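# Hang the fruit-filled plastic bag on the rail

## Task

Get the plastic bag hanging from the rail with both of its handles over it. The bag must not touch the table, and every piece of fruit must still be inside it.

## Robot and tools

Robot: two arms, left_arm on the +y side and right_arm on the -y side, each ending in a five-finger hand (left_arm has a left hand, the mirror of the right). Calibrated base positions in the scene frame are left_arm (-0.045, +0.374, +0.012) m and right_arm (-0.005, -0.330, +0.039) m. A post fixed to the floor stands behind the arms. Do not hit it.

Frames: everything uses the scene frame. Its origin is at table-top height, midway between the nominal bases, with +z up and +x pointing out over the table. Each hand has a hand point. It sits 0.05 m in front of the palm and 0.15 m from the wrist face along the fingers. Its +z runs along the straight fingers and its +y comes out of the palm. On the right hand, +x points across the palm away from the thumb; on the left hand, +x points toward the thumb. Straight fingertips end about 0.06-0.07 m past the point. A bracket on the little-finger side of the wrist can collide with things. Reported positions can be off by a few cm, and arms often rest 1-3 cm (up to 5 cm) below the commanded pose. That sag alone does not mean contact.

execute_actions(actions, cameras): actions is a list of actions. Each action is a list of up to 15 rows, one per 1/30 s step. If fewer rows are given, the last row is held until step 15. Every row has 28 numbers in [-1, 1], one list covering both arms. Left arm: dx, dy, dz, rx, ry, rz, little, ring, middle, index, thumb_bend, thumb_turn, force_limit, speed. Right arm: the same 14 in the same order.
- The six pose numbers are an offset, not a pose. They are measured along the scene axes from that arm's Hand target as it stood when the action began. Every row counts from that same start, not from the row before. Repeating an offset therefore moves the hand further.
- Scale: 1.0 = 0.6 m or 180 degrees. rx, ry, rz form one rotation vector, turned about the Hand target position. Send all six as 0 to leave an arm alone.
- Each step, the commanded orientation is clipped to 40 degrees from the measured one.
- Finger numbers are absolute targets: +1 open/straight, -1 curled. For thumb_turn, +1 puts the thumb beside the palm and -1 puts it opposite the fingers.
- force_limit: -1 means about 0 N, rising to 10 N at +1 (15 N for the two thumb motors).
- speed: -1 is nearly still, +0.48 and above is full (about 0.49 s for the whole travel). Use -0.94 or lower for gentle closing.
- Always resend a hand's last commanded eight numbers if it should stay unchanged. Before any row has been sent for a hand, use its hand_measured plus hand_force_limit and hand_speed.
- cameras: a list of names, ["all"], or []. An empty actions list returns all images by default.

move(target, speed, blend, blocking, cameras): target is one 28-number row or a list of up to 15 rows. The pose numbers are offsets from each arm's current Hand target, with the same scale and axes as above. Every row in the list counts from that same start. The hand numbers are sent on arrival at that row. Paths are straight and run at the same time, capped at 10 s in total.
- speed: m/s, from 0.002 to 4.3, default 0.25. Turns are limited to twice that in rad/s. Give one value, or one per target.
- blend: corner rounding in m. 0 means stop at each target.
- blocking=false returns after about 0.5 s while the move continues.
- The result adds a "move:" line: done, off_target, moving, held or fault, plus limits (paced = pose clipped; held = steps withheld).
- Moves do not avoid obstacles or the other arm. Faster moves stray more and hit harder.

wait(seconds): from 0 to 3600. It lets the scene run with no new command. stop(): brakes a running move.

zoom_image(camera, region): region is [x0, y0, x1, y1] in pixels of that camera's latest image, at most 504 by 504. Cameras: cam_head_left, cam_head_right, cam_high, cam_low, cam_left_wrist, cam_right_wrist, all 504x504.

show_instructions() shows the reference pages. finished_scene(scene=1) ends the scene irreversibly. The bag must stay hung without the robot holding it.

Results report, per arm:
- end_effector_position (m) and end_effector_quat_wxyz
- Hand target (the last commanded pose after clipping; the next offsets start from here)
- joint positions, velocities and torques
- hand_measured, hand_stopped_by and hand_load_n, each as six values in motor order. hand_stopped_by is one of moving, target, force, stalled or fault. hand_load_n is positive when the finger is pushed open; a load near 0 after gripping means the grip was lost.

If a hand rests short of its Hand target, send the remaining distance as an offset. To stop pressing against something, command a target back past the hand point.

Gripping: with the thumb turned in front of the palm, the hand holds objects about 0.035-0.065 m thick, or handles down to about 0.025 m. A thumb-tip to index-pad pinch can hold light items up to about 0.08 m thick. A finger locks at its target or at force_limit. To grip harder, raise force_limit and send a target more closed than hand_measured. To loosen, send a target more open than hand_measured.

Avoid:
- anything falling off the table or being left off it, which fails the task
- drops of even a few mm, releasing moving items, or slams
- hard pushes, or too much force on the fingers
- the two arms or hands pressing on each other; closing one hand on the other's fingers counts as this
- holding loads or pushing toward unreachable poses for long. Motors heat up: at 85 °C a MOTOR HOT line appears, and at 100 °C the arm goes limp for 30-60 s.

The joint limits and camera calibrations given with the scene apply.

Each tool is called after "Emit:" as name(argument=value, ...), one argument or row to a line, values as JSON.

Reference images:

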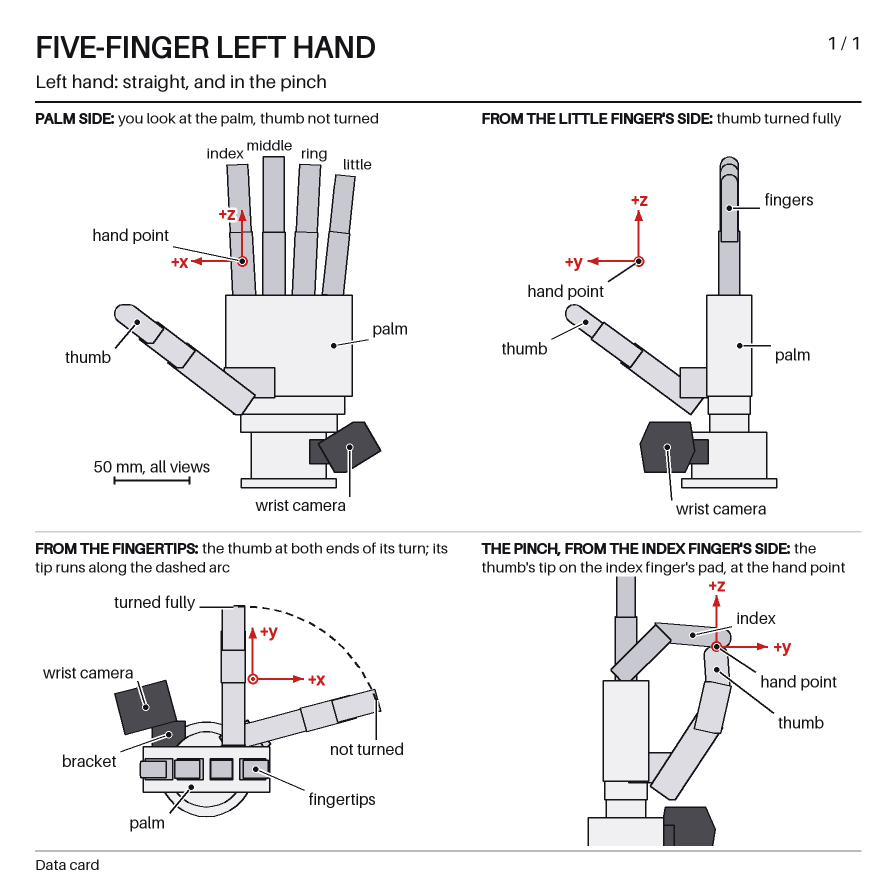

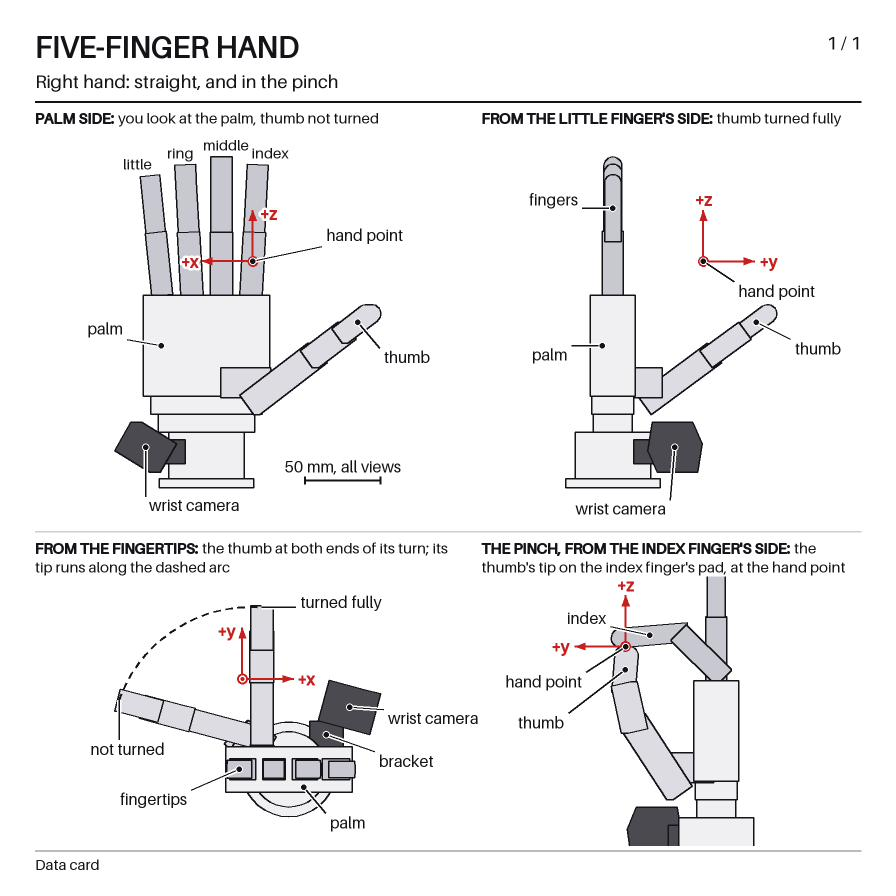

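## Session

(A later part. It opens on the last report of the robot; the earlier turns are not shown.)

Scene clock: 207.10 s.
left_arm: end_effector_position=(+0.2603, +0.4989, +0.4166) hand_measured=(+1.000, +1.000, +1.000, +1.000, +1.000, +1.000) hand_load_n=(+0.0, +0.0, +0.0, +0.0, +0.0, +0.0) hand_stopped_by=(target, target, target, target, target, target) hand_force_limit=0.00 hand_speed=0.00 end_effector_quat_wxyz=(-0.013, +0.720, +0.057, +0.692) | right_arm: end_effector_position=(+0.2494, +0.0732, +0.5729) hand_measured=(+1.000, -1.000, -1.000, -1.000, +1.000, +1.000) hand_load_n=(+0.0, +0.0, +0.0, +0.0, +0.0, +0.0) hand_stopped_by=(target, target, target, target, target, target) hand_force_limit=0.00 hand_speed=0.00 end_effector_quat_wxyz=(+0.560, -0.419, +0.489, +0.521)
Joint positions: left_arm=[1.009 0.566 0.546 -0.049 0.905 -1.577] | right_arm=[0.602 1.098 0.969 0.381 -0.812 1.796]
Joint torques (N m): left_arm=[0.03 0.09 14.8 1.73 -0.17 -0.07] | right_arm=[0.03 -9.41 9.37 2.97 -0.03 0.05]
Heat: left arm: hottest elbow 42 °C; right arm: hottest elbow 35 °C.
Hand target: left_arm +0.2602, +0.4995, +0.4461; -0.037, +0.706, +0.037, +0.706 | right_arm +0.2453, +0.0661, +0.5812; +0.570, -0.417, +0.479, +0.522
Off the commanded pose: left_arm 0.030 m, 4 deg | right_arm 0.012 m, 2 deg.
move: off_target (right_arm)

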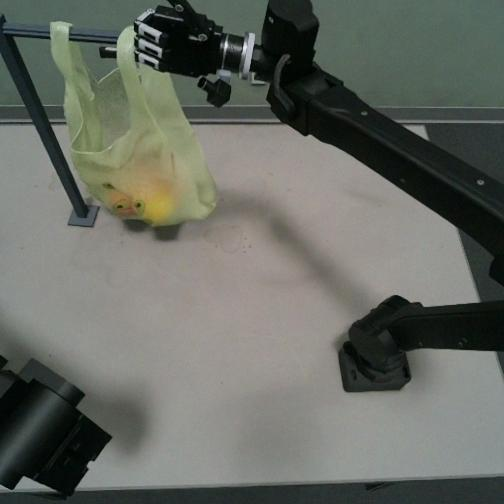

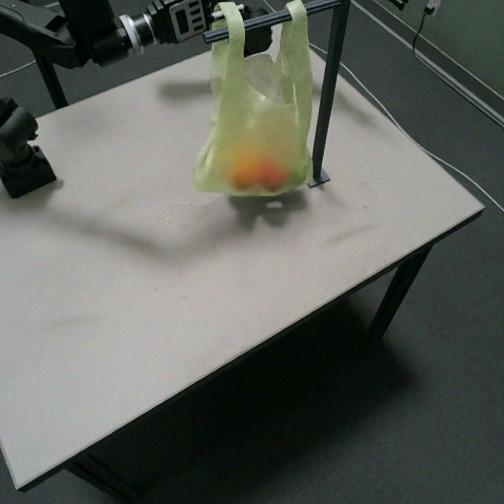

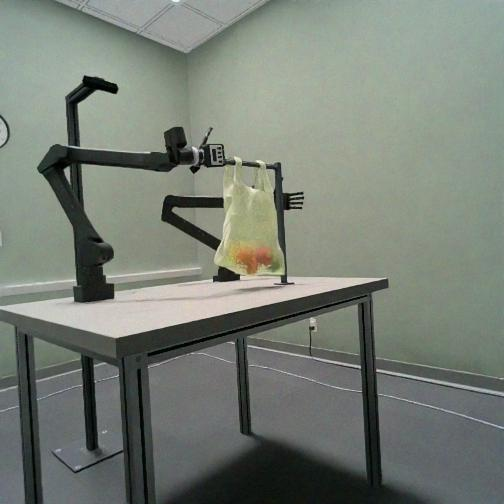

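Emit:
move(
  target=[0,0,0,0,0,0,1,1,1,1,1,1,0,0, 0.0,0.0,-0.085,0.0,0.0,0.0,1,-1,-1,-1,1,1,0,0],
  speed=0.05,
  cameras=["cam_head_left","cam_high","cam_low"],
)

Emit:
zoom_image(
  camera="cam_high",
  region=[150, 0, 270, 120],
)

Emit:
zoom_image(
  camera="cam_head_left",
  region=[90, 0, 210, 120],
)

Scene clock: 208.73 s.
left_arm: end_effector_position=(+0.2603, +0.4989, +0.4166) hand_measured=(+1.000, +1.000, +1.000, +1.000, +1.000, +1.000) hand_load_n=(+0.0, +0.0, +0.0, +0.0, +0.0, +0.0) hand_stopped_by=(target, target, target, target, target, target) hand_force_limit=0.00 hand_speed=0.00 end_effector_quat_wxyz=(-0.013, +0.720, +0.057, +0.692) | right_arm: end_effector_position=(+0.2413, +0.0666, +0.5340) hand_measured=(+1.000, -1.000, -1.000, -1.000, +1.000, +1.000) hand_load_n=(+0.0, +0.0, +0.0, +0.0, +0.0, -0.5) hand_stopped_by=(target, target, target, target, target, target) hand_force_limit=0.00 hand_speed=0.00 end_effector_quat_wxyz=(+0.570, -0.420, +0.478, +0.520)
Joint positions: left_arm=[1.009 0.566 0.546 -0.049 0.905 -1.577] | right_arm=[0.601 1.099 0.854 0.526 -0.812 1.797]
Joint torques (N m): left_arm=[0.03 0.09 14.8 1.72 -0.17 -0.07] | right_arm=[0.15 -7.18 9.05 2.91 -0.01 0.04]
Heat: left arm: hottest elbow 42 °C; right arm: hottest elbow 35 °C.
Hand target: left_arm +0.2602, +0.4995, +0.4461; -0.037, +0.706, +0.037, +0.706 | right_arm +0.2454, +0.0661, +0.5300; +0.570, -0.417, +0.479, +0.522
Off the commanded pose: left_arm 0.030 m, 4 deg | right_arm 0.006 m, 0 deg.
move: done

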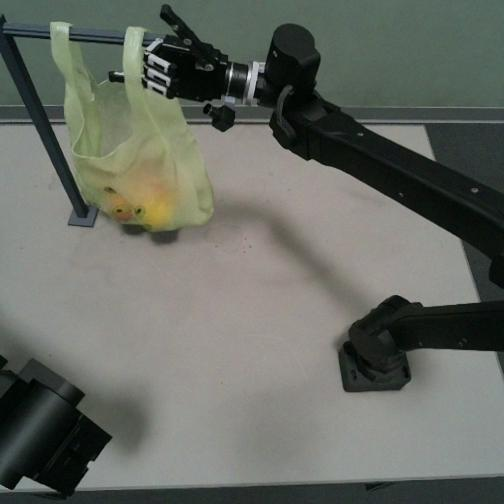

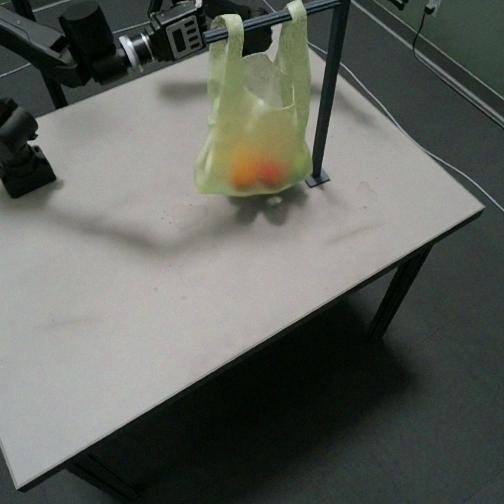

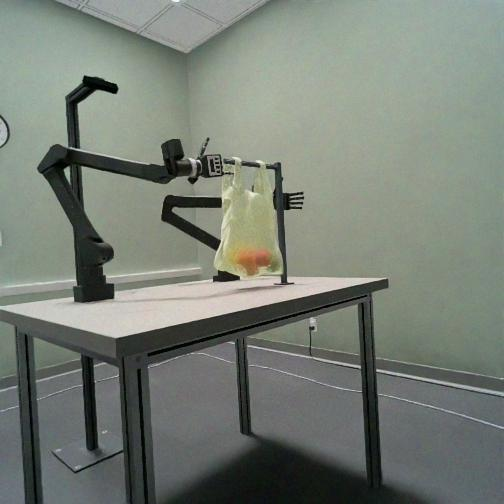

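Scaled by 4.200 from the camera's image (finer frame: 720x720).

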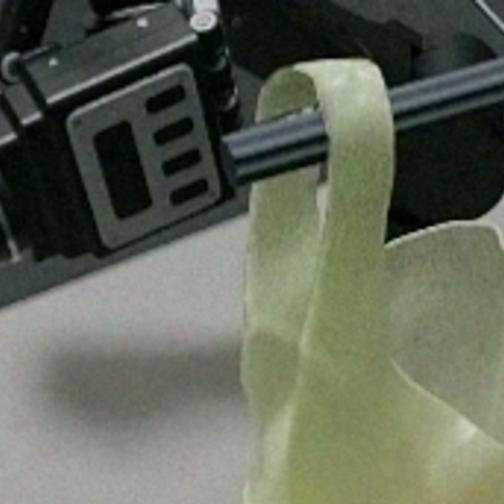

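Scaled by 4.200 from the camera's image (finer frame: 720x720).

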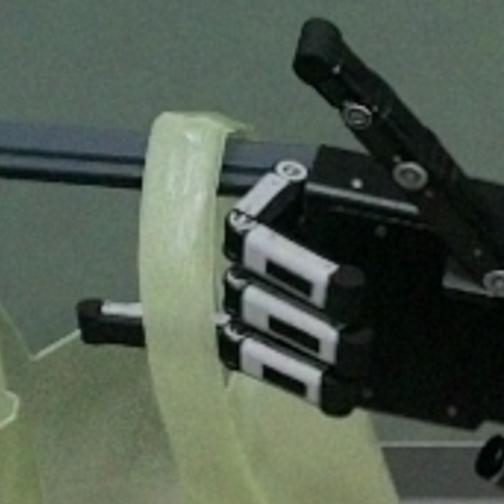

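Emit:
move(
  target=[
    [0,0,0,0,0,0,1,1,1,1,1,1,0,0, 0.014,0.0,-0.008,0.0,0.0,0.0,1,-1,-1,-1,1,1,0,0],
    [0,0,0,0,0,0,1,1,1,1,1,1,0,0, 0.004,-0.2,-0.008,0.0,0.0,0.0,1,-1,-1,-1,1,1,0,0],
  ],
  speed=0.05,
  cameras=["cam_head_left","cam_high","cam_low"],
)

Emit:
zoom_image(
  camera="cam_high",
  region=[150, 0, 270, 120],
)

Emit:
zoom_image(
  camera="cam_head_left",
  region=[90, 0, 210, 120],
)

Scene clock: 212.57 s.
left_arm: end_effector_position=(+0.2603, +0.4989, +0.4166) hand_measured=(+1.000, +1.000, +1.000, +1.000, +1.000, +1.000) hand_load_n=(+0.0, +0.0, +0.0, +0.0, +0.0, +0.0) hand_stopped_by=(target, target, target, target, target, target) hand_force_limit=0.00 hand_speed=0.00 end_effector_quat_wxyz=(-0.013, +0.720, +0.057, +0.692) | right_arm: end_effector_position=(+0.2518, -0.0493, +0.5221) hand_measured=(+1.000, -1.000, -1.000, -1.000, +1.000, +1.000) hand_load_n=(+0.0, +0.0, +0.0, +0.0, +0.0, +0.0) hand_stopped_by=(target, target, target, target, target, target) hand_force_limit=0.00 hand_speed=0.00 end_effector_quat_wxyz=(+0.563, -0.416, +0.485, +0.525)
Joint positions: left_arm=[1.009 0.566 0.546 -0.049 0.905 -1.577] | right_arm=[0.272 0.996 0.725 0.71 -1.123 2.013]
Joint torques (N m): left_arm=[0.03 0.09 14.8 1.72 -0.17 -0.07] | right_arm=[-0.09 -7.36 8.61 2.48 0.18 0.01]
Heat: left arm: hottest elbow 42 °C; right arm: hottest elbow 35 °C.
Hand target: left_arm +0.2602, +0.4995, +0.4461; -0.037, +0.706, +0.037, +0.706 | right_arm +0.2478, -0.0540, +0.5253; +0.570, -0.417, +0.479, +0.522
Off the commanded pose: left_arm 0.030 m, 4 deg | right_arm 0.007 m, 1 deg.
move: done

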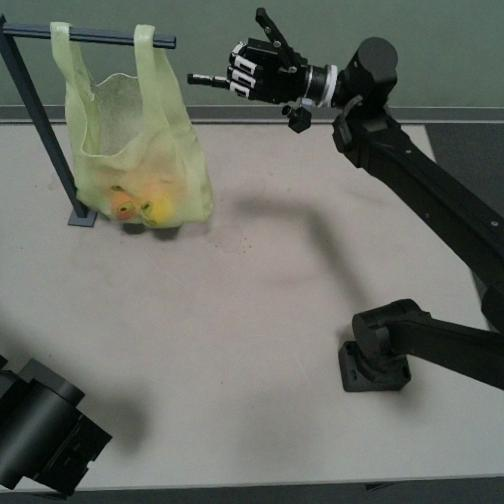

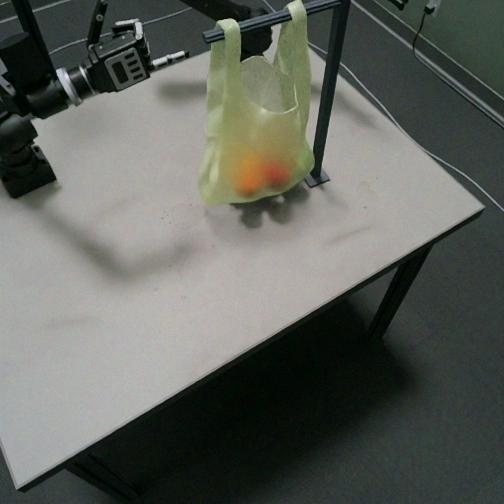

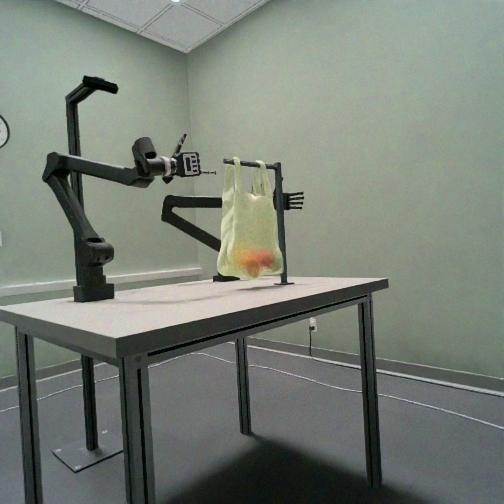

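Scaled by 4.200 from the camera's image (finer frame: 720x720).

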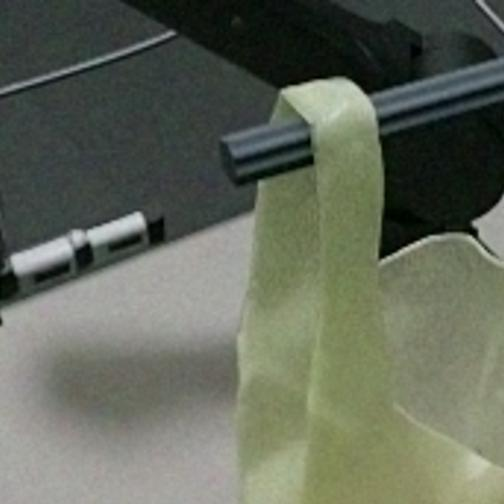

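Scaled by 4.200 from the camera's image (finer frame: 720x720).

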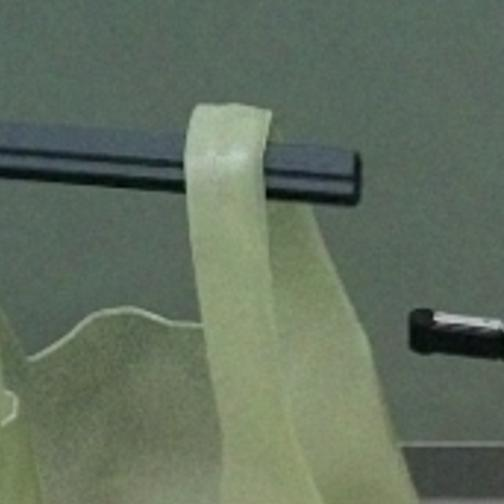

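Emit:
move(
  target=[0,0,0,0,0,0,1,1,1,1,1,1,0,0, -0.02,-0.2,-0.02,0.0,0.0,0.0,1,-1,-1,-1,1,1,0,0],
  speed=0.15,
)

Emit:
wait(
  seconds=2,
  cameras=["cam_head_left","cam_head_right","cam_high","cam_low"],
)

Emit:
zoom_image(
  camera="cam_low",
  region=[190, 140, 330, 300],
)

Emit:
zoom_image(
  camera="cam_high",
  region=[170, 0, 370, 230],
)

Scene clock: 214.20 s.
left_arm: end_effector_position=(+0.2603, +0.4989, +0.4166) hand_measured=(+1.000, +1.000, +1.000, +1.000, +1.000, +1.000) hand_load_n=(+0.0, +0.0, +0.0, +0.0, -0.5, -0.5) hand_stopped_by=(target, target, target, target, target, target) hand_force_limit=0.00 hand_speed=0.00 end_effector_quat_wxyz=(-0.013, +0.720, +0.057, +0.692) | right_arm: end_effector_position=(+0.2370, -0.1720, +0.5060) hand_measured=(+1.000, -1.000, -1.000, -1.000, +1.000, +1.000) hand_load_n=(+0.0, +0.0, +0.0, +0.0, +0.0, +0.0) hand_stopped_by=(target, target, target, target, target, target) hand_force_limit=0.00 hand_speed=0.00 end_effector_quat_wxyz=(+0.542, -0.441, +0.547, +0.461)
Joint positions: left_arm=[1.009 0.566 0.546 -0.049 0.905 -1.577] | right_arm=[-0.19 0.853 0.693 0.619 -1.543 2.055]
Joint torques (N m): left_arm=[-0.03 0.09 14.8 1.72 -0.17 -0.07] | right_arm=[0.09 -5.25 10.41 0.76 0.23 0.03]
Heat: left arm: hottest elbow 42 °C; right arm: hottest elbow 35 °C.
Hand target: left_arm +0.2602, +0.4995, +0.4461; -0.037, +0.706, +0.037, +0.706 | right_arm +0.2358, -0.1740, +0.5132; +0.570, -0.417, +0.479, +0.522
Off the commanded pose: left_arm 0.030 m, 4 deg | right_arm 0.008 m, 11 deg.
joint sent to its limit (right arm) — joint 6 (wrist roll), upper limit. The joint targets are off in orientation, not in position.
move: off_target (right_arm)

Scene clock: 216.20 s.
left_arm: end_effector_position=(+0.2603, +0.4989, +0.4166) hand_measured=(+1.000, +1.000, +1.000, +1.000, +1.000, +1.000) hand_load_n=(+0.0, +0.0, +0.0, +0.0, +0.0, +0.0) hand_stopped_by=(target, target, target, target, target, target) hand_force_limit=0.00 hand_speed=0.00 end_effector_quat_wxyz=(-0.013, +0.720, +0.057, +0.692) | right_arm: end_effector_position=(+0.2370, -0.1720, +0.5060) hand_measured=(+1.000, -1.000, -1.000, -1.000, +1.000, +1.000) hand_load_n=(+0.0, +0.0, +0.0, +0.0, +0.0, +0.0) hand_stopped_by=(target, target, target, target, target, target) hand_force_limit=0.00 hand_speed=0.00 end_effector_quat_wxyz=(+0.542, -0.441, +0.547, +0.461)
Joint positions: left_arm=[1.009 0.566 0.546 -0.049 0.905 -1.577] | right_arm=[-0.19 0.853 0.693 0.619 -1.543 2.055]
Joint torques (N m): left_arm=[-0.03 0.15 14.79 1.73 -0.17 -0.07] | right_arm=[0.15 -5.25 10.4 0.7 0.23 0.03]
Heat: left arm: hottest elbow 42 °C; right arm: hottest elbow 35 °C.
Hand target: left_arm +0.2602, +0.4995, +0.4461; -0.037, +0.706, +0.037, +0.706 | right_arm +0.2358, -0.1740, +0.5132; +0.570, -0.417, +0.479, +0.522
Off the commanded pose: left_arm 0.030 m, 4 deg | right_arm 0.008 m, 11 deg.
wait: 2.00 s; at rest by 0.17 s

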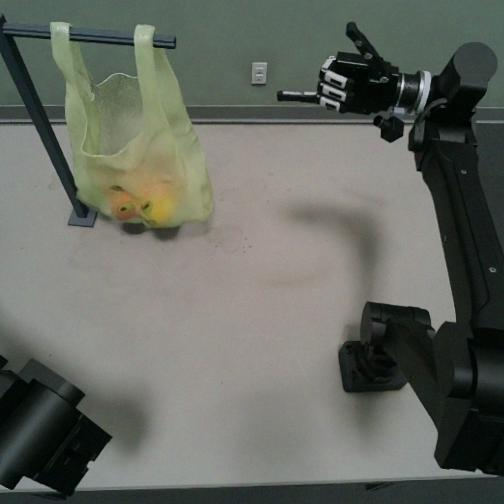

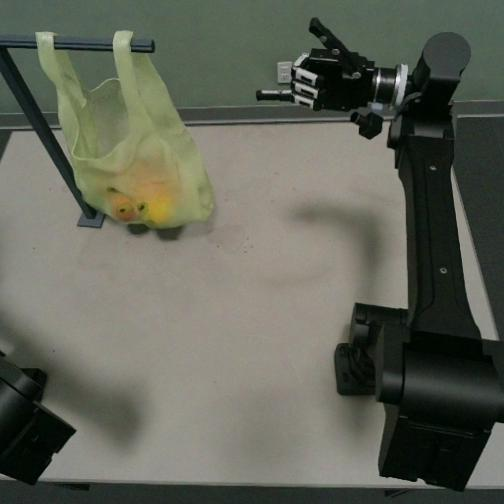

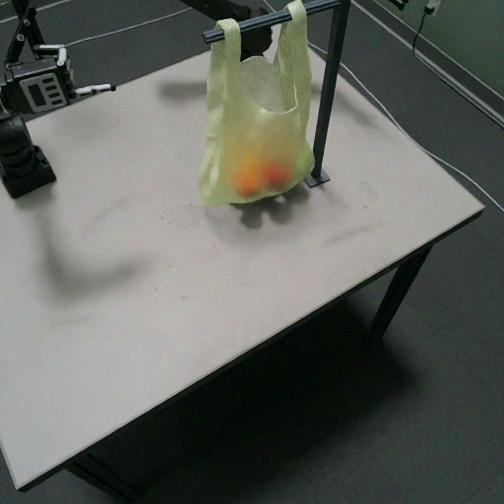

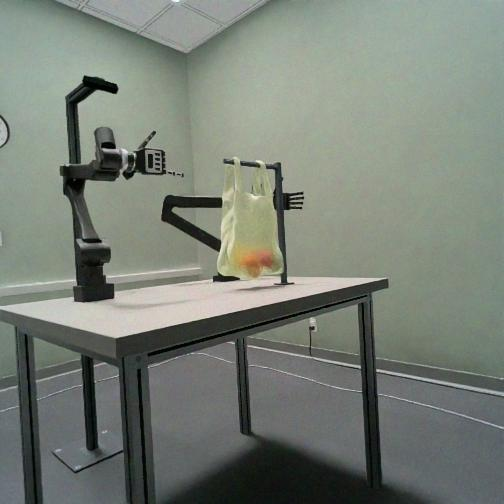

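Scaled by 3.150 from the camera's image (finer frame: 720x720).

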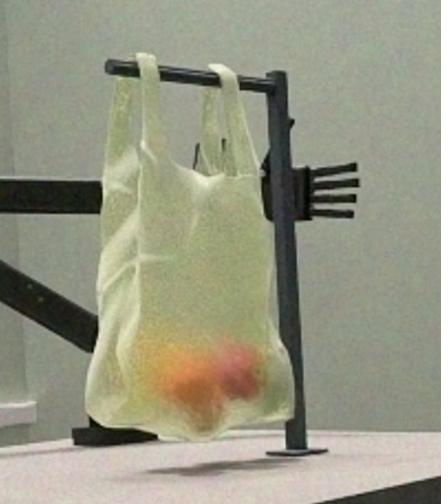

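Scaled by 2.191 from the camera's image (finer frame: 720x720).

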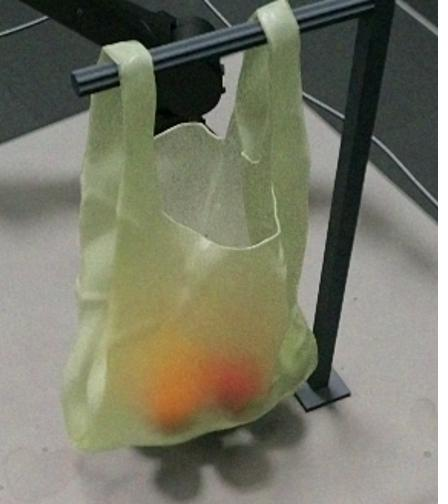

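Emit:
finished_scene(
)

The scene is finished: the task was done.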